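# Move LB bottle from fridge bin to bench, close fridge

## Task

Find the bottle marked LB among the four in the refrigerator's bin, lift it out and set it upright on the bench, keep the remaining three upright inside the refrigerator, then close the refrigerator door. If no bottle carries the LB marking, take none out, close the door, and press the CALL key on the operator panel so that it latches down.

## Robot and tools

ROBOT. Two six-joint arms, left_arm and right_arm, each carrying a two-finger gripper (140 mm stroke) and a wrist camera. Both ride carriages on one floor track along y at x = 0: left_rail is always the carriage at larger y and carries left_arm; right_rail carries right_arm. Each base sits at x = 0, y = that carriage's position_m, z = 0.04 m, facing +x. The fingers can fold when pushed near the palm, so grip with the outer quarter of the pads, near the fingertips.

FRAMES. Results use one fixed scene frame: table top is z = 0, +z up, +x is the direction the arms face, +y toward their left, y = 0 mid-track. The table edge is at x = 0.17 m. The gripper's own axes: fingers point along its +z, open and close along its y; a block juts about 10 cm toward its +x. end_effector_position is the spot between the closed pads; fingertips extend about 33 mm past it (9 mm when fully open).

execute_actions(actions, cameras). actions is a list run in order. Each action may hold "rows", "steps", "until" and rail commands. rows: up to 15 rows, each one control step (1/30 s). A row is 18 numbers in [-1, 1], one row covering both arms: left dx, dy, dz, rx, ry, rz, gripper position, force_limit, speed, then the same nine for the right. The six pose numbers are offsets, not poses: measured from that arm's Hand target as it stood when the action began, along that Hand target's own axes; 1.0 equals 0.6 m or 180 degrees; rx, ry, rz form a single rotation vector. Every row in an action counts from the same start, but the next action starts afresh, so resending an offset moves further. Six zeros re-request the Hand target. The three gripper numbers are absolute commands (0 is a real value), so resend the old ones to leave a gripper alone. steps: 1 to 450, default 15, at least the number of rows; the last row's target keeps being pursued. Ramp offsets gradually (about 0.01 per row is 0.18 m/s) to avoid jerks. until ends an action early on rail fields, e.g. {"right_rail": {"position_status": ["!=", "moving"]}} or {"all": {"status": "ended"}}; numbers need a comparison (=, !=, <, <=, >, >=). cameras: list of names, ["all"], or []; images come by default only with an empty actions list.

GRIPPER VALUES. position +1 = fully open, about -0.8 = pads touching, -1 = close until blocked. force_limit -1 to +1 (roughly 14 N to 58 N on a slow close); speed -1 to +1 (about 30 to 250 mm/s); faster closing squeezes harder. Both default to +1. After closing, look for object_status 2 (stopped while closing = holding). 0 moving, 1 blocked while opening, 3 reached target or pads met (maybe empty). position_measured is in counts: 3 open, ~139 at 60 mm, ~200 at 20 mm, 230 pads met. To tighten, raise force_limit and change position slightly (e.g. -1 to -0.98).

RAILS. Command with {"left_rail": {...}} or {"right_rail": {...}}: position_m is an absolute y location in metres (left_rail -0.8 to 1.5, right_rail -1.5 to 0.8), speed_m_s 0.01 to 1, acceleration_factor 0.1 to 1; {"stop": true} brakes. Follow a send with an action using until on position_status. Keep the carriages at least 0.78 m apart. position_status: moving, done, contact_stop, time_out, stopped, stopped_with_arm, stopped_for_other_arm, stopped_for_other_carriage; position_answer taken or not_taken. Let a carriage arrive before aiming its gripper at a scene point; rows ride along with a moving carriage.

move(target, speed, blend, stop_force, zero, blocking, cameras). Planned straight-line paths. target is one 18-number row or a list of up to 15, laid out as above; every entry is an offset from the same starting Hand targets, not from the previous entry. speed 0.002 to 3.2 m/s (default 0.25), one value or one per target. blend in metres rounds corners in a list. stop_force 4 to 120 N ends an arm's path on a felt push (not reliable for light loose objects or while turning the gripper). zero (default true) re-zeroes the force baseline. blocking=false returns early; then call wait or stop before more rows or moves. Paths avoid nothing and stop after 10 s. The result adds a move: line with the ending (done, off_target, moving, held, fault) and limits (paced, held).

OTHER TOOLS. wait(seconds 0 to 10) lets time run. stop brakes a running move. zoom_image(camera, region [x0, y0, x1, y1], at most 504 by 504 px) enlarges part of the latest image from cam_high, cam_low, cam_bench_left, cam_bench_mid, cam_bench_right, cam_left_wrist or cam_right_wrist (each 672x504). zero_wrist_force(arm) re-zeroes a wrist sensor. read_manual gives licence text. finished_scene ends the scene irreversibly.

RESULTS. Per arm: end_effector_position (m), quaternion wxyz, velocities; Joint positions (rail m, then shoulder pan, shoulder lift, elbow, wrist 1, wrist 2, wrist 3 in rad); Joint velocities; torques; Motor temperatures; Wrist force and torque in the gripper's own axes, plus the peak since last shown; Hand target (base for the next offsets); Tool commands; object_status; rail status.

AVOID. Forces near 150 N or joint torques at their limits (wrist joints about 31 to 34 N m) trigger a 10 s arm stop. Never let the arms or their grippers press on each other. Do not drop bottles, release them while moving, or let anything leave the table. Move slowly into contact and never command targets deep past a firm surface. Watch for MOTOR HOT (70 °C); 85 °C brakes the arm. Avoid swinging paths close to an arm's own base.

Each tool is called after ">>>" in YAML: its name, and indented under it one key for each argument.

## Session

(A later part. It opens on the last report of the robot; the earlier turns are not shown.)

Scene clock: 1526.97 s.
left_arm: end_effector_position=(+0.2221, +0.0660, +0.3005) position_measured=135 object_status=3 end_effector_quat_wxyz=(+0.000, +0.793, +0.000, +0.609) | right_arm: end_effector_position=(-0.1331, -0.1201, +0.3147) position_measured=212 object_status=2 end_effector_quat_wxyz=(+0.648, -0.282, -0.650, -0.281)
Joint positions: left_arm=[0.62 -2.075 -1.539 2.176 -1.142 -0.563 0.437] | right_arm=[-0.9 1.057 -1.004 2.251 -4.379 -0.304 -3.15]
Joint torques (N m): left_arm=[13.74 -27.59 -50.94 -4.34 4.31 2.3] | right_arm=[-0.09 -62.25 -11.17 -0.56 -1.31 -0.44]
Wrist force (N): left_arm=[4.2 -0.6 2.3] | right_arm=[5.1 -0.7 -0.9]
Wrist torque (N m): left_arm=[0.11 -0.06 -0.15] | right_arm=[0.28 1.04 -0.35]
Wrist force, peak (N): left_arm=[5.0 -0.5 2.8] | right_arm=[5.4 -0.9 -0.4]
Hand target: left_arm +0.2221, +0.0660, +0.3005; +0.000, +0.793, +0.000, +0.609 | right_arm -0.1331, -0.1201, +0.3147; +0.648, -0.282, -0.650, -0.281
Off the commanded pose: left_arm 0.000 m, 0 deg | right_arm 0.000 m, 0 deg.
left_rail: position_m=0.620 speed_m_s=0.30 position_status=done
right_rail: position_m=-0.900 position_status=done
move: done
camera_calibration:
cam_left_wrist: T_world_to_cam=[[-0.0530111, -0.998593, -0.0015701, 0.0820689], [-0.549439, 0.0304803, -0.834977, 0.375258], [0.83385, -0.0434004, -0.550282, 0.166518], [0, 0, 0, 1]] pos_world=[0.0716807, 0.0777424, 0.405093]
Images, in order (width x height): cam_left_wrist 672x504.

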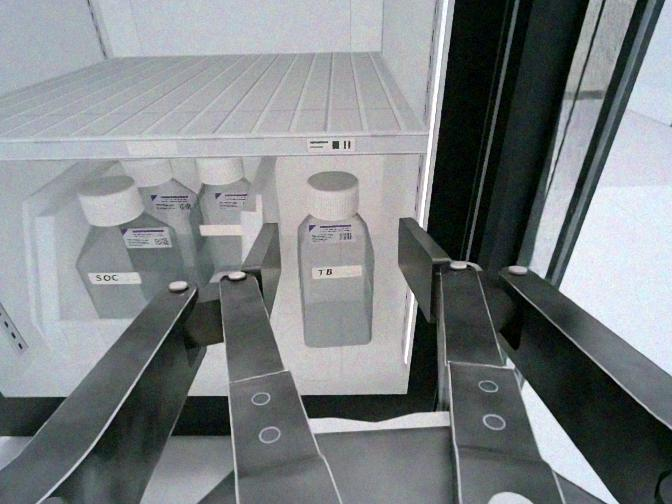

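>>> move:
  target: [0, 0, 0.3, 0, 0, 0, -0.05, 1, -1, 0, 0, 0, 0, 0, 0, -1, 1, -1]
  speed: 0.08
  stop_force: 10
  cameras: ["cam_left_wrist"]

>>> execute_actions:
  actions:
    - {"rows": [[0,0,0,0,0,0,-1,1,-1,0,0,0,0,0,0,-1,1,-1]], "steps": 45}

Scene clock: 1578.13 s.
left_arm: end_effector_position=(+0.3960, +0.0660, +0.2540) position_measured=135 object_status=3 end_effector_quat_wxyz=(+0.000, +0.793, +0.000, +0.609) | right_arm: end_effector_position=(-0.1331, -0.1201, +0.3147) position_measured=212 object_status=2 end_effector_quat_wxyz=(+0.648, -0.282, -0.650, -0.281)
Joint positions: left_arm=[0.62 -1.768 -1.498 2.32 -1.761 -0.326 0.912] | right_arm=[-0.9 1.057 -1.004 2.251 -4.379 -0.304 -3.15]
Joint torques (N m): left_arm=[13.81 -36.28 -27.98 -7.65 6.02 2.17] | right_arm=[2.12 -61.46 -10.78 -0.78 -1.26 -0.25]
Wrist force (N): left_arm=[3.7 -0.1 2.2] | right_arm=[5.0 -0.9 -0.8]
Wrist torque (N m): left_arm=[0.14 0.01 -0.08] | right_arm=[0.23 1.05 -0.35]
Wrist force, peak (N): left_arm=[4.6 -0.6 2.8] | right_arm=[5.5 -1.2 -0.6]
Hand target: left_arm +0.3960, +0.0660, +0.2540; +0.000, +0.793, +0.000, +0.609 | right_arm -0.1331, -0.1201, +0.3147; +0.648, -0.282, -0.650, -0.281
Off the commanded pose: left_arm 0.000 m, 0 deg | right_arm 0.000 m, 0 deg.
left_rail: position_m=0.620 speed_m_s=0.30 position_status=done
right_rail: position_m=-0.900 position_status=done
move: done
camera_calibration:
cam_left_wrist: T_world_to_cam=[[-0.0530111, -0.998593, -0.0015701, 0.0912145], [-0.549439, 0.0304803, -0.834977, 0.431979], [0.83385, -0.0434004, -0.550282, -0.00407638], [0, 0, 0, 1]] pos_world=[0.245581, 0.0777424, 0.358593]
Images, in order (width x height): cam_left_wrist 672x504.

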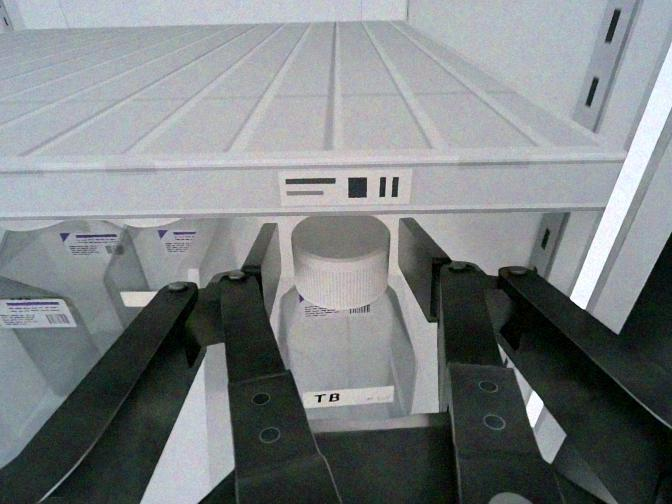

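Scene clock: 1579.83 s.
left_arm: end_effector_position=(+0.3960, +0.0660, +0.2540) position_measured=162 object_status=2 end_effector_quat_wxyz=(+0.000, +0.793, +0.000, +0.609) | right_arm: end_effector_position=(-0.1331, -0.1201, +0.3147) position_measured=212 object_status=2 end_effector_quat_wxyz=(+0.648, -0.282, -0.650, -0.281)
Joint positions: left_arm=[0.62 -1.768 -1.498 2.32 -1.761 -0.326 0.912] | right_arm=[-0.9 1.057 -1.004 2.251 -4.379 -0.304 -3.15]
Joint torques (N m): left_arm=[13.52 -51.25 -27.98 -4.85 3 1.94] | right_arm=[1.76 -61.51 -10.41 -0.83 -1.29 -0.25]
Wrist force (N): left_arm=[7.1 -1.1 -0.5] | right_arm=[3.9 -0.8 -1.2]
Wrist torque (N m): left_arm=[0.12 -0.04 -0.08] | right_arm=[0.15 1.21 -0.35]
Wrist force, peak (N): left_arm=[7.4 -1.0 -0.2] | right_arm=[5.4 -1.0 -0.7]
Hand target: left_arm +0.3960, +0.0660, +0.2540; +0.000, +0.793, +0.000, +0.609 | right_arm -0.1331, -0.1201, +0.3147; +0.648, -0.282, -0.650, -0.281
Off the commanded pose: left_arm 0.000 m, 0 deg | right_arm 0.000 m, 0 deg.
left_rail: position_m=0.620 speed_m_s=0.30 position_status=done
right_rail: position_m=-0.900 position_status=done

>>> move:
  target:
    - [0.01046, 0, -0.0028, 0, 0, 0, -1, 1, -1, 0, 0, 0, 0, 0, 0, -1, 1, -1]
    - [-0.06114, 0, -0.27003, 0, 0, 0, -1, 1, -1, 0, 0, 0, 0, 0, 0, -1, 1, -1]
    - [0.06207, 0, -0.39622, 0, 0, 0, -1, 1, -1, 0, 0, 0, 0, 0, 0, -1, 1, -1]
    - [0.06207, -0.21, -0.39622, 0, 0, 0, -1, 1, -1, 0, 0, 0, 0, 0, 0, -1, 1, -1]
  speed: [0.03, 0.07, 0.08, 0.08]
  blend: [0, 0.004, 0.01, 0]
  stop_force: 15
  cameras: ["cam_left_wrist"]

Scene clock: 1596.77 s.
left_arm: end_effector_position=(+0.1759, +0.1920, +0.3513) position_measured=162 object_status=2 end_effector_quat_wxyz=(+0.000, +0.793, +0.000, +0.609) | right_arm: end_effector_position=(-0.1331, -0.1201, +0.3147) position_measured=212 object_status=2 end_effector_quat_wxyz=(+0.648, -0.282, -0.650, -0.281)
Joint positions: left_arm=[0.62 -2.307 -1.782 2.273 -0.869 -0.773 0.277] | right_arm=[-0.9 1.057 -1.004 2.251 -4.379 -0.304 -3.15]
Joint torques (N m): left_arm=[-12.69 -41.13 -35.91 5.19 -2.02 -1.97] | right_arm=[1.82 -62.55 -9.66 -0.67 -1.36 -0.17]
Wrist force (N): left_arm=[1.0 -0.6 3.0] | right_arm=[5.2 -1.0 -0.4]
Wrist torque (N m): left_arm=[0.08 -0.21 0.02] | right_arm=[0.21 1.10 -0.36]
Wrist force, peak (N): left_arm=[7.4 -1.6 -0.6] | right_arm=[5.7 -1.0 -0.5]
Hand target: left_arm +0.1759, +0.1920, +0.3513; +0.000, +0.793, +0.000, +0.609 | right_arm -0.1331, -0.1201, +0.3147; +0.648, -0.282, -0.650, -0.281
Off the commanded pose: left_arm 0.000 m, 0 deg | right_arm 0.000 m, 0 deg.
left_rail: position_m=0.620 speed_m_s=0.30 position_status=done
right_rail: position_m=-0.900 position_status=done
move: done
camera_calibration:
cam_left_wrist: T_world_to_cam=[[-0.0530111, -0.998593, -0.0015701, 0.205522], [-0.549439, 0.0304803, -0.834977, 0.388534], [0.83385, -0.0434004, -0.550282, 0.23852], [0, 0, 0, 1]] pos_world=[0.0254807, 0.203742, 0.455993]
Images, in order (width x height): cam_left_wrist 672x504.

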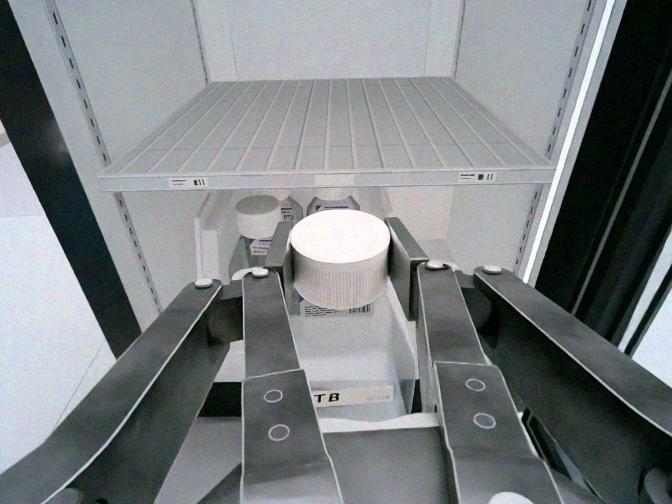

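>>> zoom_image:
  camera: "cam_left_wrist"
  region: [230, 200, 450, 430]

Scaled by 2.191 from the camera's 672x504 image, which has a finer 960x720 frame.

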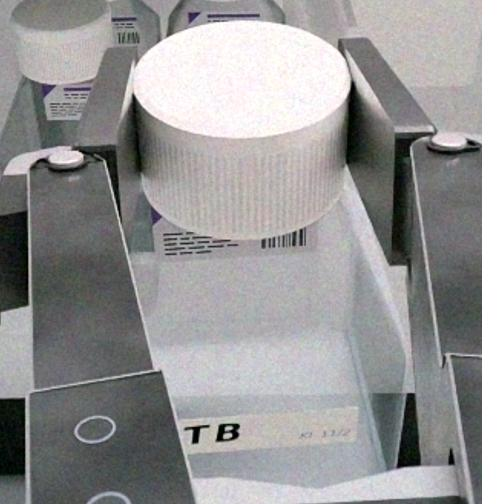

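>>> move:
  target:
    - [-0.04292, -0.0017, -0.01593, 0, 0.2222, 0, -1, 1, -1, 0, 0, 0, 0, 0, 0, -1, 1, -1]
    - [-0.01518, -0.0017, 0.08758, 0, 0.2222, 0, -1, 1, -1, 0, 0, 0, 0, 0, 0, -1, 1, -1]
  speed: [0.1, 0.06]
  blend: [0.005, 0]
  stop_force: 15
  cameras: ["cam_left_wrist"]

Scene clock: 1627.57 s.
left_arm: end_effector_position=(+0.2243, +0.1930, +0.3290) position_measured=162 object_status=2 end_effector_quat_wxyz=(+0.000, +0.537, +0.000, +0.844) | right_arm: end_effector_position=(-0.1331, -0.1201, +0.3147) position_measured=212 object_status=2 end_effector_quat_wxyz=(+0.648, -0.282, -0.650, -0.281)
Joint positions: left_arm=[0.62 -2.177 -1.197 2.313 -0.43 -0.731 -0.548] | right_arm=[-0.9 1.057 -1.004 2.251 -4.379 -0.304 -3.15]
Joint torques (N m): left_arm=[11.93 -33.29 -27.16 11.9 0.8 -2.39] | right_arm=[2.54 -62.89 -9.31 -0.71 -1.41 0.11]
Wrist force (N): left_arm=[0.0 -0.4 2.6] | right_arm=[5.0 -1.0 -0.6]
Wrist torque (N m): left_arm=[0.38 -0.01 -0.03] | right_arm=[0.21 1.13 -0.35]
Wrist force, peak (N): left_arm=[1.1 -1.2 3.3] | right_arm=[5.7 -1.0 -0.8]
Hand target: left_arm +0.2243, +0.1930, +0.3290; +0.000, +0.537, +0.000, +0.844 | right_arm -0.1331, -0.1201, +0.3147; +0.648, -0.282, -0.650, -0.281
Off the commanded pose: left_arm 0.000 m, 0 deg | right_arm 0.000 m, 0 deg.
left_rail: position_m=0.620 speed_m_s=0.30 position_status=done
right_rail: position_m=-0.900 position_status=done
move: done
camera_calibration:
cam_left_wrist: T_world_to_cam=[[-0.039392, -0.998598, -0.0353489, 0.217148], [0.115752, 0.0305778, -0.992807, 0.299123], [0.992497, -0.0432004, 0.114385, -0.0683871], [0, 0, 0, 1]] pos_world=[0.0418039, 0.204743, 0.31247]
Images, in order (width x height): cam_left_wrist 672x504.

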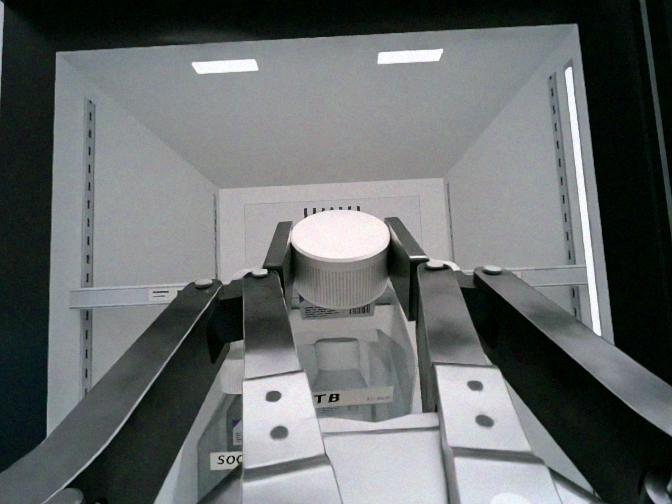

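>>> move:
  target:
    - [-0.03446, 0, 0.01317, 0, 0, 0, -1, 1, -1, 0, 0, 0, 0, 0, 0, -1, 1, -1]
    - [-0.0828, 0, 0.02612, 0, 0, 0, -1, 1, -1, 0, 0, 0, 0, 0, 0, -1, 1, -1]
    - [-0.12117, 0, 0.05475, 0, -0.0278, 0, -1, 1, -1, 0, 0, 0, 0, 0, 0, -1, 1, -1]
    - [-0.14972, 0, 0.07105, 0, -0.0556, 0, -1, 1, -1, 0, 0, 0, 0, 0, 0, -1, 1, -1]
  speed: 0.05
  blend: [0.005, 0.005, 0.005, 0]
  stop_force: 10
  cameras: ["cam_left_wrist"]

Scene clock: 1634.63 s.
left_arm: end_effector_position=(+0.2389, +0.1931, +0.3147) position_measured=162 object_status=2 end_effector_quat_wxyz=(+0.000, +0.537, +0.000, +0.844) | right_arm: end_effector_position=(-0.1331, -0.1201, +0.3147) position_measured=212 object_status=2 end_effector_quat_wxyz=(+0.648, -0.282, -0.650, -0.281)
Joint positions: left_arm=[0.62 -2.147 -1.166 2.317 -0.444 -0.708 -0.577] | right_arm=[-0.9 1.057 -1.004 2.251 -4.379 -0.304 -3.15]
Joint torques (N m): left_arm=[-14.78 -68.44 -24.22 10.36 -5.17 1.3] | right_arm=[4.35 -63.21 -8.62 -0.79 -1.41 0.41]
Wrist force (N): left_arm=[-0.1 -0.8 2.8] | right_arm=[5.2 -1.2 -0.8]
Wrist torque (N m): left_arm=[0.27 0.01 -0.01] | right_arm=[0.21 1.10 -0.35]
Wrist force, peak (N): left_arm=[19.3 2.7 2.7] | right_arm=[5.6 -1.1 -0.9]
Hand target: left_arm +0.2389, +0.1931, +0.3147; +0.000, +0.537, +0.000, +0.844 (not the last commanded pose) | right_arm -0.1331, -0.1201, +0.3147; +0.648, -0.282, -0.650, -0.281
Off the commanded pose: left_arm 0.079 m, 10 deg | right_arm 0.000 m, 0 deg.
left_rail: position_m=0.620 speed_m_s=0.30 position_status=done
right_rail: position_m=-0.900 position_status=done
move: contact (left_arm); path passed 0 of 4 targets
camera_calibration:
cam_left_wrist: T_world_to_cam=[[-0.0393886, -0.998595, -0.0354413, 0.217344], [0.115557, 0.0306785, -0.992827, 0.283229], [0.99252, -0.0432016, 0.114186, -0.0811789], [0, 0, 0, 1]] pos_world=[0.0564035, 0.204843, 0.29817]
Images, in order (width x height): cam_left_wrist 672x504.

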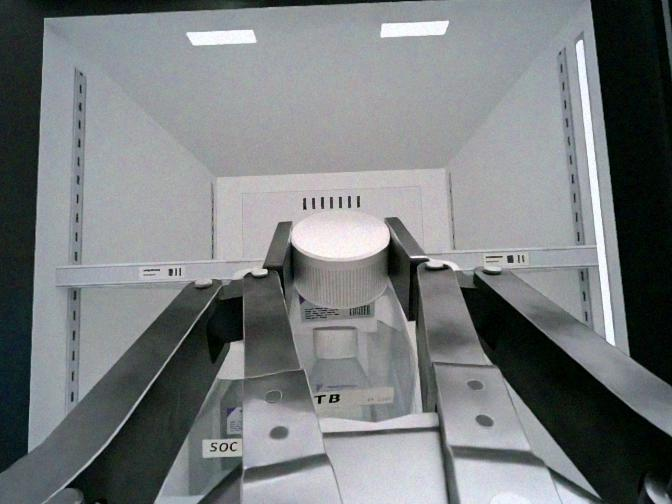

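>>> zoom_image:
  camera: "cam_left_wrist"
  region: [170, 240, 510, 504]

Scaled by 1.482 from the camera's 672x504 image, which has a finer 960x720 frame.

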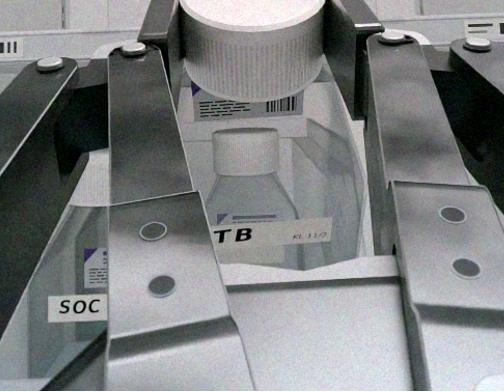

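>>> move:
  target:
    - [0.03188, 0, -0.01198, 0, 0, 0, -1, 1, -1, 0, 0, 0, 0, 0, 0, -1, 1, -1]
    - [0.03188, 0.0118, -0.01198, 0, 0, 0, -1, 1, -1, 0, 0, 0, 0, 0, 0, -1, 1, -1]
  speed: 0.05
  cameras: ["cam_left_wrist"]

>>> zoom_image:
  camera: "cam_left_wrist"
  region: [170, 200, 510, 464]

Scene clock: 1661.83 s.
left_arm: end_effector_position=(+0.2243, +0.1862, +0.3290) position_measured=162 object_status=2 end_effector_quat_wxyz=(+0.000, +0.537, +0.000, +0.844) | right_arm: end_effector_position=(-0.1331, -0.1201, +0.3147) position_measured=212 object_status=2 end_effector_quat_wxyz=(+0.648, -0.282, -0.650, -0.281)
Joint positions: left_arm=[0.62 -2.168 -1.188 2.298 -0.417 -0.724 -0.557] | right_arm=[-0.9 1.057 -1.004 2.251 -4.379 -0.304 -3.15]
Joint torques (N m): left_arm=[11.9 -34.23 -26.4 10.89 0.33 -0.82] | right_arm=[3.6 -62.84 -8.03 -1.21 -1.02 0.4]
Wrist force (N): left_arm=[0.3 -0.6 2.7] | right_arm=[5.3 -1.0 -0.5]
Wrist torque (N m): left_arm=[0.31 -0.07 -0.14] | right_arm=[0.25 1.08 -0.35]
Wrist force, peak (N): left_arm=[-0.2 -0.9 3.1] | right_arm=[5.7 -1.4 -0.5]
Hand target: left_arm +0.2243, +0.1860, +0.3290; +0.000, +0.537, +0.000, +0.844 | right_arm -0.1331, -0.1201, +0.3147; +0.648, -0.282, -0.650, -0.281
Off the commanded pose: left_arm 0.000 m, 0 deg | right_arm 0.000 m, 0 deg.
left_rail: position_m=0.620 speed_m_s=0.30 position_status=done
right_rail: position_m=-0.900 position_status=done
move: done
camera_calibration:
cam_left_wrist: T_world_to_cam=[[-0.0394031, -0.998598, -0.035341, 0.210256], [0.115456, 0.0305816, -0.992842, 0.299356], [0.992531, -0.0432013, 0.114089, -0.0685933], [0, 0, 0, 1]] pos_world=[0.0418034, 0.197843, 0.312469]
Images, in order (width x height): cam_left_wrist 672x504.

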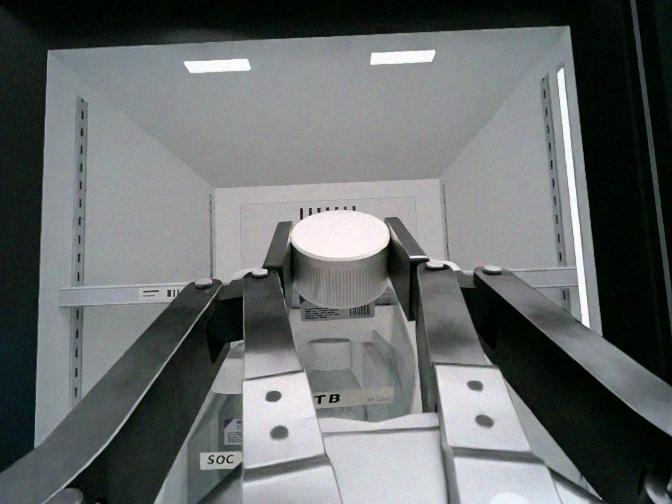

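Scaled by 1.482 from the camera's 672x504 image, which has a finer 960x720 frame.

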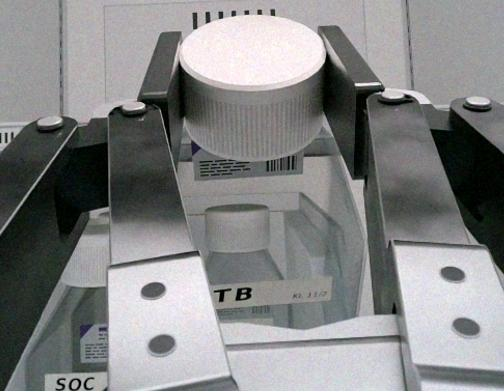

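>>> move:
  target:
    - [-0.03446, 0, 0.01317, 0, 0, 0, -1, 1, -1, 0, 0, 0, 0, 0, 0, -1, 1, -1]
    - [-0.0828, 0, 0.02612, 0, 0, 0, -1, 1, -1, 0, 0, 0, 0, 0, 0, -1, 1, -1]
    - [-0.12117, 0, 0.05475, 0, -0.0278, 0, -1, 1, -1, 0, 0, 0, 0, 0, 0, -1, 1, -1]
    - [-0.14972, 0, 0.07105, 0, -0.0556, 0, -1, 1, -1, 0, 0, 0, 0, 0, 0, -1, 1, -1]
  speed: 0.04
  blend: [0.005, 0.005, 0.005, 0]
  stop_force: 8
  cameras: ["cam_left_wrist"]

Scene clock: 1669.97 s.
left_arm: end_effector_position=(+0.2391, +0.1861, +0.3146) position_measured=162 object_status=2 end_effector_quat_wxyz=(+0.000, +0.537, +0.000, +0.843) | right_arm: end_effector_position=(-0.1331, -0.1201, +0.3147) position_measured=212 object_status=2 end_effector_quat_wxyz=(+0.648, -0.282, -0.650, -0.281)
Joint positions: left_arm=[0.62 -2.137 -1.157 2.302 -0.43 -0.7 -0.587] | right_arm=[-0.9 1.057 -1.004 2.251 -4.379 -0.304 -3.15]
Joint torques (N m): left_arm=[-14.63 -68.8 -28.18 8.6 -2.26 1.04] | right_arm=[4.97 -63.66 -7.7 -1.22 -0.81 0.58]
Wrist force (N): left_arm=[1.7 -5.0 3.4] | right_arm=[5.2 -0.9 -0.9]
Wrist torque (N m): left_arm=[0.51 0.19 0.63] | right_arm=[0.26 1.06 -0.35]
Wrist force, peak (N): left_arm=[17.5 2.3 2.5] | right_arm=[5.7 -1.0 -0.7]
Hand target: left_arm +0.2391, +0.1861, +0.3146; +0.000, +0.537, +0.000, +0.843 (not the last commanded pose) | right_arm -0.1331, -0.1201, +0.3147; +0.648, -0.282, -0.650, -0.281
Off the commanded pose: left_arm 0.079 m, 10 deg | right_arm 0.000 m, 0 deg.
left_rail: position_m=0.620 speed_m_s=0.30 position_status=done
right_rail: position_m=-0.900 position_status=done
move: contact (left_arm); path passed 0 of 4 targets
camera_calibration:
cam_left_wrist: T_world_to_cam=[[-0.0393959, -0.998595, -0.0354368, 0.210254], [0.115359, 0.0306818, -0.99285, 0.283353], [0.992542, -0.0432022, 0.113989, -0.0815154], [0, 0, 0, 1]] pos_world=[0.0565032, 0.197743, 0.29807]
Images, in order (width x height): cam_left_wrist 672x504.

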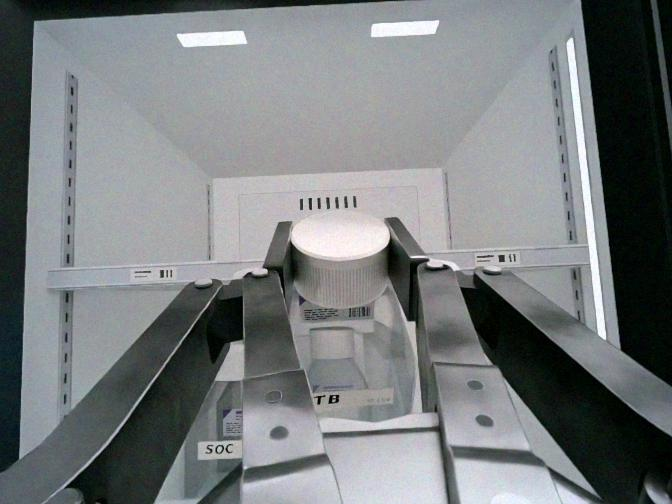

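>>> move:
  target:
    - [0.03817, 0, 0.01358, 0, 0, 0, -1, 1, -1, 0, 0, 0, 0, 0, 0, -1, 1, -1]
    - [0.03817, -0.005, 0.01358, 0, 0, 0, -1, 1, -1, 0, 0, 0, 0, 0, 0, -1, 1, -1]
  speed: 0.04
  cameras: ["cam_left_wrist"]

>>> zoom_image:
  camera: "cam_left_wrist"
  region: [230, 200, 450, 430]

Scene clock: 1716.30 s.
left_arm: end_effector_position=(+0.2367, +0.1890, +0.3388) position_measured=162 object_status=2 end_effector_quat_wxyz=(+0.000, +0.537, +0.000, +0.843) | right_arm: end_effector_position=(-0.1331, -0.1201, +0.3147) position_measured=212 object_status=2 end_effector_quat_wxyz=(+0.648, -0.282, -0.650, -0.281)
Joint positions: left_arm=[0.62 -2.146 -1.209 2.304 -0.386 -0.707 -0.578] | right_arm=[-0.9 1.057 -1.004 2.251 -4.379 -0.304 -3.15]
Joint torques (N m): left_arm=[-14.54 -64.95 -7.1 2.34 -6.11 1.12] | right_arm=[4.86 -63.93 -7.01 -1.48 -0.74 0.63]
Wrist force (N): left_arm=[-0.1 -0.9 2.3] | right_arm=[5.0 -0.7 -0.7]
Wrist torque (N m): left_arm=[0.24 -0.01 -0.01] | right_arm=[0.29 1.17 -0.35]
Wrist force, peak (N): left_arm=[2.7 -4.9 3.7] | right_arm=[5.7 -1.2 -0.7]
Hand target: left_arm +0.2367, +0.1891, +0.3388; +0.000, +0.537, +0.000, +0.843 | right_arm -0.1331, -0.1201, +0.3147; +0.648, -0.282, -0.650, -0.281
Off the commanded pose: left_arm 0.000 m, 0 deg | right_arm 0.000 m, 0 deg.
left_rail: position_m=0.620 speed_m_s=0.30 position_status=done
right_rail: position_m=-0.900 position_status=done
move: done
camera_calibration:
cam_left_wrist: T_world_to_cam=[[-0.0393924, -0.998595, -0.0354378, 0.214017], [0.115458, 0.030679, -0.992838, 0.307545], [0.992531, -0.0432019, 0.114087, -0.081893], [0, 0, 0, 1]] pos_world=[0.0542034, 0.200743, 0.32227]
Images, in order (width x height): cam_left_wrist 672x504.

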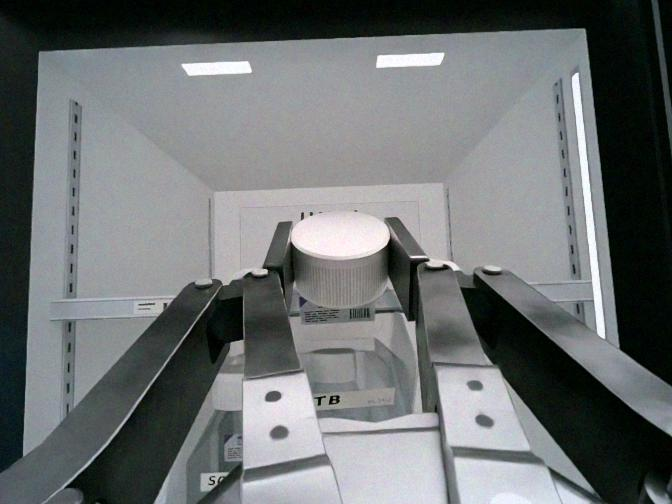

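Scaled by 2.191 from the camera's 672x504 image, which has a finer 960x720 frame.

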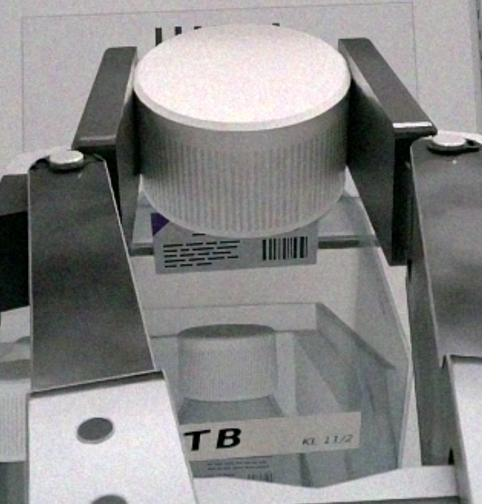

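>>> move:
  target:
    - [-0.03438,0,0.01339,0,0,0,-1,1,-1,0,0,0,0,0,0,-1,1,-1]
    - [-0.08272,0,0.02634,0,0,0,-1,1,-1,0,0,0,0,0,0,-1,1,-1]
  speed: 0.05
  stop_force: 10
  blend: 0.005
  cameras: ["cam_bench_mid","cam_left_wrist"]

Scene clock: 1733.97 s.
left_arm: end_effector_position=(+0.2721, +0.1891, +0.3005) position_measured=162 object_status=2 end_effector_quat_wxyz=(+0.000, +0.537, +0.000, +0.843) | right_arm: end_effector_position=(-0.1331, -0.1201, +0.3147) position_measured=212 object_status=2 end_effector_quat_wxyz=(+0.648, -0.282, -0.650, -0.281)
Joint positions: left_arm=[0.62 -2.07 -1.121 2.31 -0.416 -0.651 -0.66] | right_arm=[-0.9 1.057 -1.004 2.251 -4.379 -0.304 -3.15]
Joint torques (N m): left_arm=[12.23 -35.84 -22.52 1.89 0.54 -2.04] | right_arm=[6.23 -63.49 -6.44 -1.54 0.12 1.08]
Wrist force (N): left_arm=[0.3 -0.9 2.6] | right_arm=[5.3 -1.2 -0.3]
Wrist torque (N m): left_arm=[0.25 -0.05 -0.02] | right_arm=[0.20 1.08 -0.36]
Wrist force, peak (N): left_arm=[0.2 -0.8 3.0] | right_arm=[5.9 -0.8 -0.5]
Hand target: left_arm +0.2721, +0.1891, +0.3005; +0.000, +0.537, +0.000, +0.843 | right_arm -0.1331, -0.1201, +0.3147; +0.648, -0.282, -0.650, -0.281
Off the commanded pose: left_arm 0.000 m, 0 deg | right_arm 0.000 m, 0 deg.
left_rail: position_m=0.620 speed_m_s=0.30 position_status=done
right_rail: position_m=-0.900 position_status=done
move: done
camera_calibration:
cam_left_wrist: T_world_to_cam=[[-0.0393959, -0.998595, -0.0354368, 0.21415], [0.115359, 0.0306818, -0.99285, 0.265452], [0.992542, -0.0432022, 0.113989, -0.112528], [0, 0, 0, 1]] pos_world=[0.0895032, 0.200843, 0.28397]
Images, in order (width x height): cam_bench_mid 672x504, cam_left_wrist 672x504.

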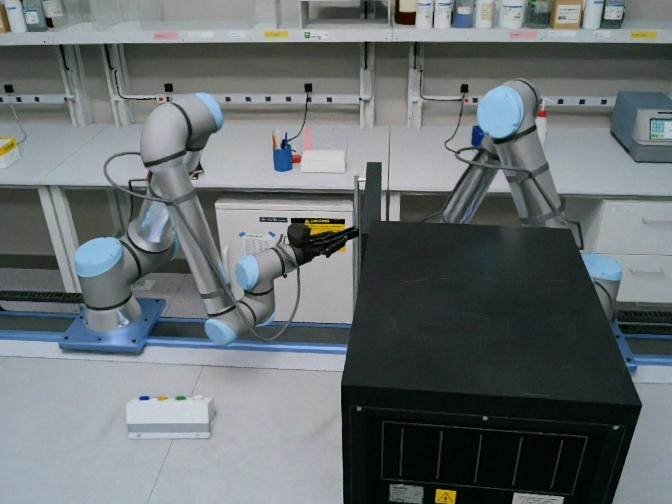

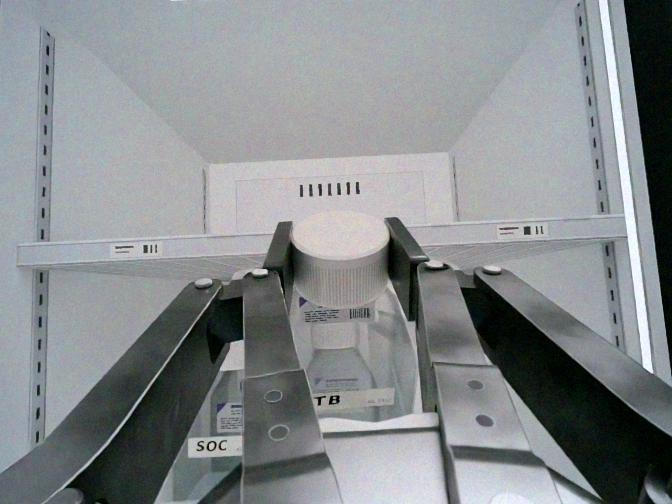

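>>> move:
  target:
    - [-0.04059,0,0.02907,0,-0.02778,0,-1,1,-1,0,0,0,0,0,0,-1,1,-1]
    - [-0.07145,0,0.04557,0,-0.05556,0,-1,1,-1,0,0,0,0,0,0,-1,1,-1]
  speed: 0.04
  stop_force: 8
  blend: 0.005
  cameras: ["cam_left_wrist"]

Scene clock: 1739.70 s.
left_arm: end_effector_position=(+0.3150, +0.1891, +0.2732) position_measured=162 object_status=2 end_effector_quat_wxyz=(+0.000, +0.609, +0.000, +0.793) | right_arm: end_effector_position=(-0.1331, -0.1201, +0.3147) position_measured=212 object_status=2 end_effector_quat_wxyz=(+0.648, -0.282, -0.650, -0.281)
Joint positions: left_arm=[0.62 -2.019 -1.233 2.342 -0.556 -0.515 -0.494] | right_arm=[-0.9 1.057 -1.004 2.251 -4.379 -0.304 -3.15]
Joint torques (N m): left_arm=[11.69 -66.27 -10.24 0.73 1.18 1.71] | right_arm=[6.32 -64.25 -6.75 -1.56 0.11 0.89]
Wrist force (N): left_arm=[1.3 -3.3 3.1] | right_arm=[5.0 -0.8 -0.8]
Wrist torque (N m): left_arm=[0.20 -0.11 0.14] | right_arm=[0.26 1.15 -0.35]
Wrist force, peak (N): left_arm=[1.3 -3.8 3.2] | right_arm=[5.7 -0.9 -0.2]
Hand target: left_arm +0.3150, +0.1891, +0.2732; +0.000, +0.609, +0.000, +0.793 | right_arm -0.1331, -0.1201, +0.3147; +0.648, -0.282, -0.650, -0.281
Off the commanded pose: left_arm 0.000 m, 0 deg | right_arm 0.000 m, 0 deg.
left_rail: position_m=0.620 speed_m_s=0.30 position_status=done
right_rail: position_m=-0.900 position_status=done
move: done
camera_calibration:
cam_left_wrist: T_world_to_cam=[[-0.0449514, -0.998595, -0.0280589, 0.214611], [-0.0588008, 0.0306834, -0.997798, 0.289626], [0.997257, -0.0432025, -0.0600974, -0.106002], [0, 0, 0, 1]] pos_world=[0.132389, 0.200843, 0.288639]
Images, in order (width x height): cam_left_wrist 672x504.

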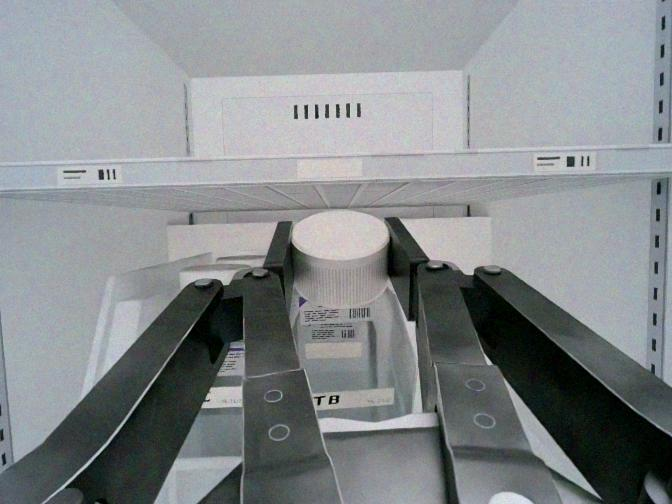

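>>> zoom_image:
  camera: "cam_left_wrist"
  region: [160, 230, 520, 504]

Scaled by 1.400 from the camera's 672x504 image, which has a finer 960x720 frame.

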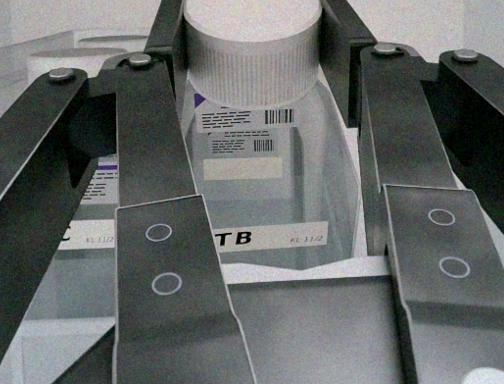

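>>> move:
  target: [-0.0167,-0.00333,0.034,0,-0.05556,0,-1,1,-1,0,0,0,0,0,0,-1,1,-1]
  speed: 0.03
  stop_force: 8
  cameras: ["cam_left_wrist"]

Scene clock: 1750.07 s.
left_arm: end_effector_position=(+0.3373, +0.1911, +0.2688) position_measured=162 object_status=2 end_effector_quat_wxyz=(+0.000, +0.675, +0.000, +0.737) | right_arm: end_effector_position=(-0.1331, -0.1201, +0.3147) position_measured=212 object_status=2 end_effector_quat_wxyz=(+0.648, -0.282, -0.650, -0.281)
Joint positions: left_arm=[0.62 -1.994 -1.42 2.386 -0.755 -0.431 -0.192] | right_arm=[-0.9 1.057 -1.004 2.251 -4.379 -0.304 -3.15]
Joint torques (N m): left_arm=[13.2 -55.81 -17.17 -0.01 1.89 2.36] | right_arm=[8.23 -63.52 -6.66 -1.95 0.4 1.24]
Wrist force (N): left_arm=[0.4 -1.0 2.7] | right_arm=[5.2 -0.9 -0.5]
Wrist torque (N m): left_arm=[0.09 -0.08 -0.19] | right_arm=[0.26 1.11 -0.35]
Wrist force, peak (N): left_arm=[1.3 -3.7 3.1] | right_arm=[5.8 -1.3 -0.6]
Hand target: left_arm +0.3373, +0.1911, +0.2688; +0.000, +0.675, +0.000, +0.737 | right_arm -0.1331, -0.1201, +0.3147; +0.648, -0.282, -0.650, -0.281
Off the commanded pose: left_arm 0.000 m, 0 deg | right_arm 0.000 m, 0 deg.
left_rail: position_m=0.620 speed_m_s=0.30 position_status=done
right_rail: position_m=-0.900 position_status=done
move: done
camera_calibration:
cam_left_wrist: T_world_to_cam=[[-0.0491163, -0.998598, -0.0197257, 0.216653], [-0.231182, 0.0305795, -0.97243, 0.337882], [0.97167, -0.043202, -0.23236, -0.0734853], [0, 0, 0, 1]] pos_world=[0.160157, 0.202843, 0.315765]
Images, in order (width x height): cam_left_wrist 672x504.

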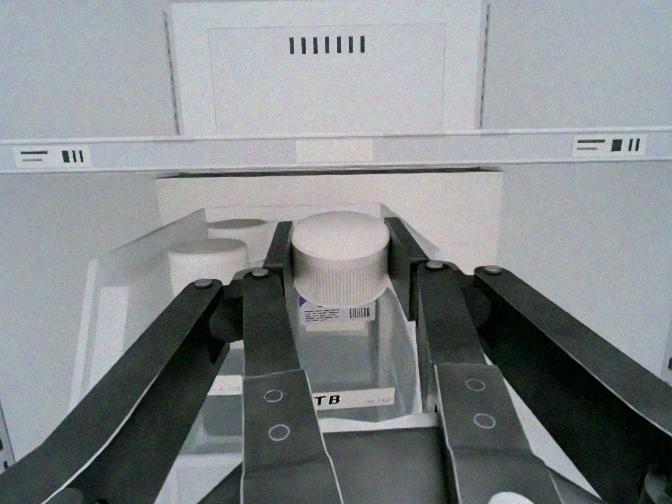

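>>> move:
  target:
    - [-0.01339,0,0.0517,0,-0.05556,0,-1,1,-1,0,0,0,0,0,0,-1,1,-1]
    - [-0.02283,0,0.09453,0,-0.11111,0,-1,1,-1,0,0,0,0,0,0,-1,1,-1]
  speed: 0.03
  stop_force: 8
  blend: 0.003
  cameras: ["cam_left_wrist"]

Scene clock: 1759.07 s.
left_arm: end_effector_position=(+0.3950, +0.1911, +0.2601) position_measured=162 object_status=2 end_effector_quat_wxyz=(+0.000, +0.793, +0.000, +0.609) | right_arm: end_effector_position=(-0.1331, -0.1201, +0.3147) position_measured=212 object_status=2 end_effector_quat_wxyz=(+0.648, -0.282, -0.650, -0.281)
Joint positions: left_arm=[0.62 -1.831 -1.741 2.5 -1.563 -0.367 0.77] | right_arm=[-0.9 1.057 -1.004 2.251 -4.379 -0.304 -3.15]
Joint torques (N m): left_arm=[11.93 -39.82 -31.06 -6.6 -0.39 2.06] | right_arm=[8.49 -65.24 -6.48 -1.76 0.73 1.16]
Wrist force (N): left_arm=[1.5 -0.8 2.8] | right_arm=[5.3 -0.8 -1.0]
Wrist torque (N m): left_arm=[0.03 -0.28 -0.10] | right_arm=[0.30 1.09 -0.35]
Wrist force, peak (N): left_arm=[1.3 -0.6 3.4] | right_arm=[5.8 -1.2 -0.6]
Hand target: left_arm +0.3950, +0.1911, +0.2601; +0.000, +0.793, +0.000, +0.609 | right_arm -0.1331, -0.1201, +0.3147; +0.648, -0.282, -0.650, -0.281
Off the commanded pose: left_arm 0.000 m, 0 deg | right_arm 0.000 m, 0 deg.
left_rail: position_m=0.620 speed_m_s=0.30 position_status=done
right_rail: position_m=-0.900 position_status=done
move: done
camera_calibration:
cam_left_wrist: T_world_to_cam=[[-0.0529025, -0.998598, -0.00173964, 0.216132], [-0.549788, 0.0305802, -0.834744, 0.432773], [0.833627, -0.0432036, -0.550635, 0.00574345], [0, 0, 0, 1]] pos_world=[0.244579, 0.202843, 0.364794]
Images, in order (width x height): cam_left_wrist 672x504.

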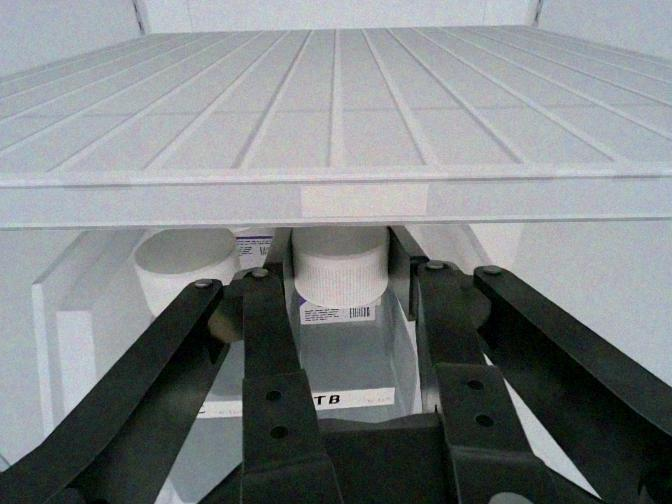

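>>> move:
  target: [-0.01932,0,0.00518,0,0,0,-1,1,-1,0,0,0,0,0,0,-1,1,-1]
  speed: 0.01
  stop_force: 5
  cameras: ["cam_left_wrist"]

Scene clock: 1763.50 s.
left_arm: end_effector_position=(+0.3950, +0.1912, +0.2565) position_measured=162 object_status=2 end_effector_quat_wxyz=(+0.000, +0.793, +0.000, +0.609) | right_arm: end_effector_position=(-0.1331, -0.1201, +0.3147) position_measured=212 object_status=2 end_effector_quat_wxyz=(+0.648, -0.282, -0.650, -0.281)
Joint positions: left_arm=[0.62 -1.831 -1.734 2.503 -1.574 -0.367 0.77] | right_arm=[-0.9 1.057 -1.004 2.251 -4.379 -0.304 -3.15]
Joint torques (N m): left_arm=[4.65 -38.97 -48.34 0.66 -0.36 1.3] | right_arm=[8.64 -64.01 -6.72 -1.91 0.74 0.93]
Wrist force (N): left_arm=[5.2 -1.7 2.3] | right_arm=[5.2 -0.8 -0.6]
Wrist torque (N m): left_arm=[0.11 -0.16 0.03] | right_arm=[0.28 1.02 -0.34]
Wrist force, peak (N): left_arm=[16.3 -2.7 -3.4] | right_arm=[5.9 -1.2 -0.6]
Hand target: left_arm +0.3950, +0.1912, +0.2565; +0.000, +0.793, +0.000, +0.609 (not the last commanded pose) | right_arm -0.1331, -0.1201, +0.3147; +0.648, -0.282, -0.650, -0.281
Off the commanded pose: left_arm 0.008 m, 0 deg | right_arm 0.000 m, 0 deg.
left_rail: position_m=0.620 speed_m_s=0.30 position_status=done
right_rail: position_m=-0.900 position_status=done
move: contact (left_arm)
camera_calibration:
cam_left_wrist: T_world_to_cam=[[-0.0528431, -0.998601, -0.00165803, 0.216182], [-0.549746, 0.030477, -0.834776, 0.429787], [0.833659, -0.0432006, -0.550587, 0.00373991], [0, 0, 0, 1]] pos_world=[0.244579, 0.202943, 0.361193]
Images, in order (width x height): cam_left_wrist 672x504.

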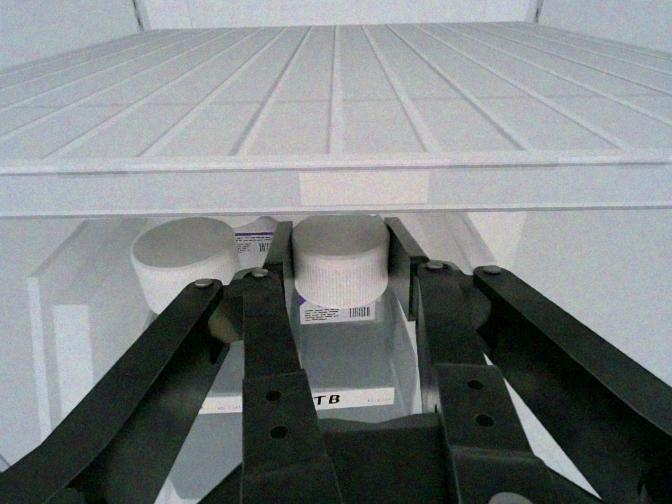

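>>> zoom_image:
  camera: "cam_left_wrist"
  region: [20, 200, 460, 504]

Scaled by 1.145 from the camera's 672x504 image, which has a finer 960x720 frame.

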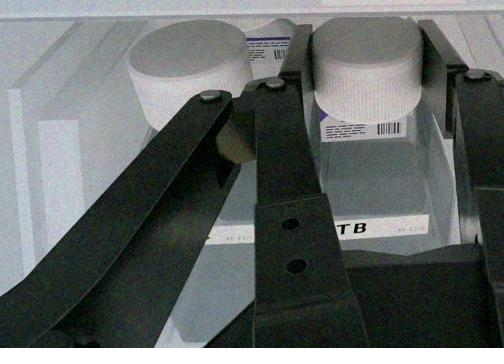

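>>> zoom_image:
  camera: "cam_left_wrist"
  region: [270, 200, 420, 320]

>>> zoom_image:
  camera: "cam_left_wrist"
  region: [110, 200, 260, 320]

Scaled by 3.360 from the camera's 672x504 image, which has a finer 960x720 frame.

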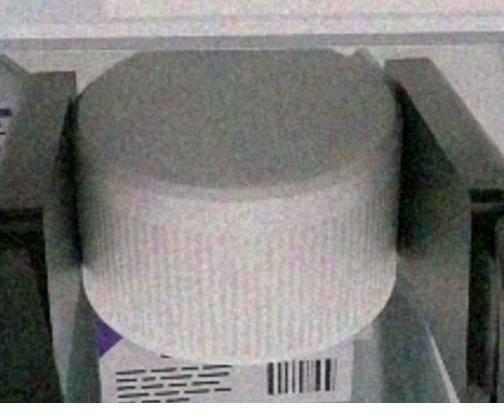

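Scaled by 3.360 from the camera's 672x504 image, which has a finer 960x720 frame.

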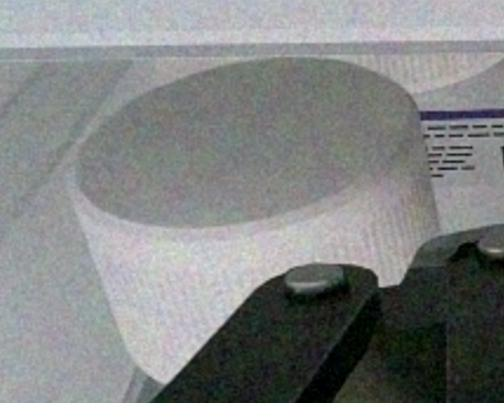

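>>> move:
  target:
    - [0.00483,0,-0.00129,0,0,0,-1,1,-1,0,0,0,0,0,0,-1,1,-1]
    - [0.00461,0,-0.0021,0,0.02778,0,-1,1,-1,0,0,0,0,0,0,-1,1,-1]
  speed: 0.03
  cameras: ["cam_left_wrist"]

>>> zoom_image:
  camera: "cam_left_wrist"
  region: [270, 200, 420, 320]

Scene clock: 1792.80 s.
left_arm: end_effector_position=(+0.3945, +0.1912, +0.2595) position_measured=162 object_status=2 end_effector_quat_wxyz=(+0.000, +0.766, +0.000, +0.643) | right_arm: end_effector_position=(-0.1331, -0.1201, +0.3147) position_measured=212 object_status=2 end_effector_quat_wxyz=(+0.648, -0.282, -0.650, -0.281)
Joint positions: left_arm=[0.62 -1.848 -1.679 2.48 -1.373 -0.326 0.547] | right_arm=[-0.9 1.057 -1.004 2.251 -4.379 -0.304 -3.15]
Joint torques (N m): left_arm=[-15.47 -9.85 -47.78 1.77 5.88 -2.23] | right_arm=[10.09 -63.77 -6.93 -1.48 1.23 1.17]
Wrist force (N): left_arm=[0.4 -0.3 2.4] | right_arm=[5.4 -1.0 -0.8]
Wrist torque (N m): left_arm=[0.10 -0.32 -0.05] | right_arm=[0.19 1.07 -0.35]
Wrist force, peak (N): left_arm=[5.8 -1.8 2.0] | right_arm=[5.8 -1.1 -0.6]
Hand target: left_arm +0.3945, +0.1912, +0.2595; +0.000, +0.766, +0.000, +0.643 | right_arm -0.1331, -0.1201, +0.3147; +0.648, -0.282, -0.650, -0.281
Off the commanded pose: left_arm 0.000 m, 0 deg | right_arm 0.000 m, 0 deg.
left_rail: position_m=0.620 speed_m_s=0.30 position_status=done
right_rail: position_m=-0.900 position_status=done
move: done
camera_calibration:
cam_left_wrist: T_world_to_cam=[[-0.0526381, -0.998594, -0.0062856, 0.217261], [-0.475143, 0.030581, -0.879377, 0.414166], [0.878333, -0.0433022, -0.476084, -0.0311076], [0, 0, 0, 1]] pos_world=[0.235547, 0.202943, 0.350764]
Images, in order (width x height): cam_left_wrist 672x504.

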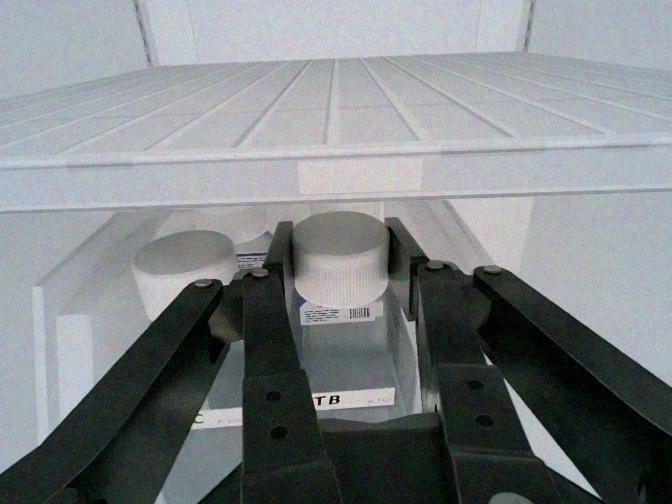

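Scaled by 3.360 from the camera's 672x504 image, which has a finer 960x720 frame.

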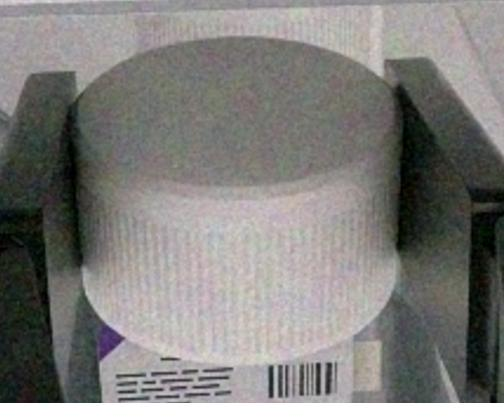

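>>> move:
  target: [0,0,0,0,-0.01389,0,-1,1,-1,0,0,0,0,0,0,-1,1,-1]
  speed: 0.03

>>> move:
  target: [-0.01953,0,0.00433,0,0,0,-1,1,-1,0,0,0,0,0,0,-1,1,-1]
  speed: 0.01
  stop_force: 5
  cameras: ["cam_left_wrist"]

Scene clock: 1801.93 s.
left_arm: end_effector_position=(+0.3944, +0.1912, +0.2595) position_measured=162 object_status=2 end_effector_quat_wxyz=(+0.000, +0.780, +0.000, +0.626) | right_arm: end_effector_position=(-0.1331, -0.1201, +0.3147) position_measured=212 object_status=2 end_effector_quat_wxyz=(+0.648, -0.282, -0.650, -0.281)
Joint positions: left_arm=[0.62 -1.841 -1.711 2.491 -1.471 -0.346 0.661] | right_arm=[-0.9 1.057 -1.004 2.251 -4.379 -0.304 -3.15]
Joint torques (N m): left_arm=[13.44 -42.19 -30.04 -5.63 -0.64 2.44] | right_arm=[10.14 -63.52 -7.28 -1.51 1.07 1.12]
Wrist force (N): left_arm=[1.8 -0.6 3.3] | right_arm=[5.6 -0.9 -0.7]
Wrist torque (N m): left_arm=[0.11 -0.36 -0.15] | right_arm=[0.27 1.03 -0.35]
Wrist force, peak (N): left_arm=[1.6 -0.9 3.7] | right_arm=[5.7 -0.9 -1.1]
Hand target: left_arm +0.3945, +0.1912, +0.2595; +0.000, +0.780, +0.000, +0.626 | right_arm -0.1331, -0.1201, +0.3147; +0.648, -0.282, -0.650, -0.281
Off the commanded pose: left_arm 0.000 m, 0 deg | right_arm 0.000 m, 0 deg.
left_rail: position_m=0.620 speed_m_s=0.30 position_status=done
right_rail: position_m=-0.900 position_status=done
move: done

Scene clock: 1803.70 s.
left_arm: end_effector_position=(+0.3945, +0.1912, +0.2544) position_measured=162 object_status=2 end_effector_quat_wxyz=(+0.000, +0.780, +0.000, +0.626) | right_arm: end_effector_position=(-0.1331, -0.1201, +0.3147) position_measured=212 object_status=2 end_effector_quat_wxyz=(+0.648, -0.282, -0.650, -0.281)
Joint positions: left_arm=[0.62 -1.841 -1.702 2.496 -1.486 -0.346 0.662] | right_arm=[-0.9 1.057 -1.004 2.251 -4.379 -0.304 -3.15]
Joint torques (N m): left_arm=[7.6 -38.97 -47.34 0.84 -0.46 -0.3] | right_arm=[10.56 -64.34 -7.43 -1.57 1.37 1.2]
Wrist force (N): left_arm=[7.4 -1.2 2.9] | right_arm=[5.0 -0.7 -0.9]
Wrist torque (N m): left_arm=[0.19 -0.17 0.02] | right_arm=[0.23 1.04 -0.35]
Wrist force, peak (N): left_arm=[18.1 -2.8 2.4] | right_arm=[5.5 -1.2 -0.8]
Hand target: left_arm +0.3945, +0.1912, +0.2544; +0.000, +0.780, +0.000, +0.626 (not the last commanded pose) | right_arm -0.1331, -0.1201, +0.3147; +0.648, -0.282, -0.650, -0.281
Off the commanded pose: left_arm 0.007 m, 0 deg | right_arm 0.000 m, 0 deg.
left_rail: position_m=0.620 speed_m_s=0.30 position_status=done
right_rail: position_m=-0.900 position_status=done
move: contact (left_arm)
camera_calibration:
cam_left_wrist: T_world_to_cam=[[-0.0526362, -0.998606, -0.00401961, 0.216686], [-0.512769, 0.0304815, -0.857985, 0.419074], [0.856911, -0.0430999, -0.513659, -0.0154844], [0, 0, 0, 1]] pos_world=[0.239563, 0.202943, 0.352477]
Images, in order (width x height): cam_left_wrist 672x504.

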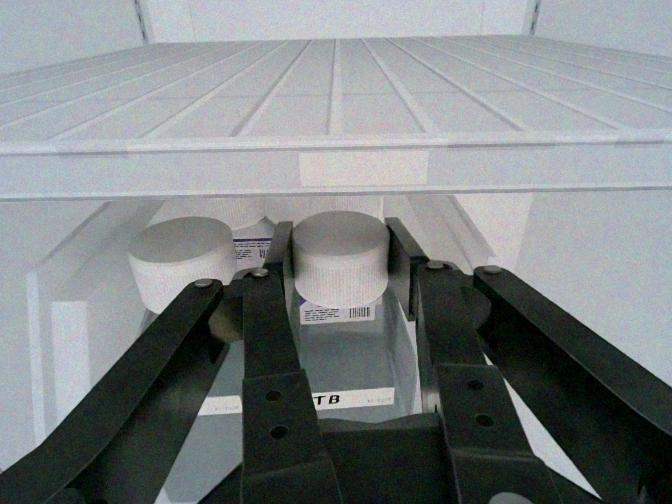

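>>> execute_actions:
  actions:
    - {"rows":[[0,0,0,0,0,0,-0.12,1,-1,0,0,0,0,0,0,-1,1,-1]],"steps":30}
  cameras: ["cam_left_wrist"]

Scene clock: 1810.17 s.
left_arm: end_effector_position=(+0.3945, +0.1912, +0.2544) position_measured=144 object_status=3 end_effector_quat_wxyz=(+0.000, +0.780, +0.000, +0.626) | right_arm: end_effector_position=(-0.1331, -0.1201, +0.3147) position_measured=212 object_status=2 end_effector_quat_wxyz=(+0.648, -0.282, -0.650, -0.281)
Joint positions: left_arm=[0.62 -1.841 -1.702 2.496 -1.486 -0.346 0.662] | right_arm=[-0.9 1.057 -1.004 2.251 -4.379 -0.304 -3.15]
Joint torques (N m): left_arm=[9.14 -39.83 -47.3 0.71 -0.01 -0.78] | right_arm=[10.03 -65.27 -7.45 -1.51 1.54 1.13]
Wrist force (N): left_arm=[4.7 -0.1 2.7] | right_arm=[5.0 -0.2 -0.8]
Wrist torque (N m): left_arm=[0.22 -0.13 -0.15] | right_arm=[0.30 1.09 -0.35]
Wrist force, peak (N): left_arm=[7.7 -1.3 3.1] | right_arm=[5.3 -0.8 -0.4]
Hand target: left_arm +0.3945, +0.1912, +0.2544; +0.000, +0.780, +0.000, +0.626 | right_arm -0.1331, -0.1201, +0.3147; +0.648, -0.282, -0.650, -0.281
Off the commanded pose: left_arm 0.000 m, 0 deg | right_arm 0.000 m, 0 deg.
left_rail: position_m=0.620 speed_m_s=0.30 position_status=done
right_rail: position_m=-0.900 position_status=done
camera_calibration:
cam_left_wrist: T_world_to_cam=[[-0.0526362, -0.998606, -0.00401961, 0.216686], [-0.512769, 0.0304815, -0.857985, 0.419074], [0.856911, -0.0430999, -0.513659, -0.0154844], [0, 0, 0, 1]] pos_world=[0.239563, 0.202943, 0.352477]
Images, in order (width x height): cam_left_wrist 672x504.

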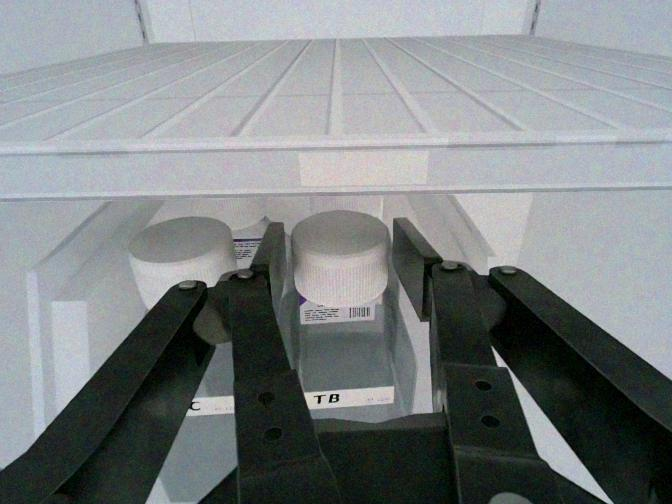

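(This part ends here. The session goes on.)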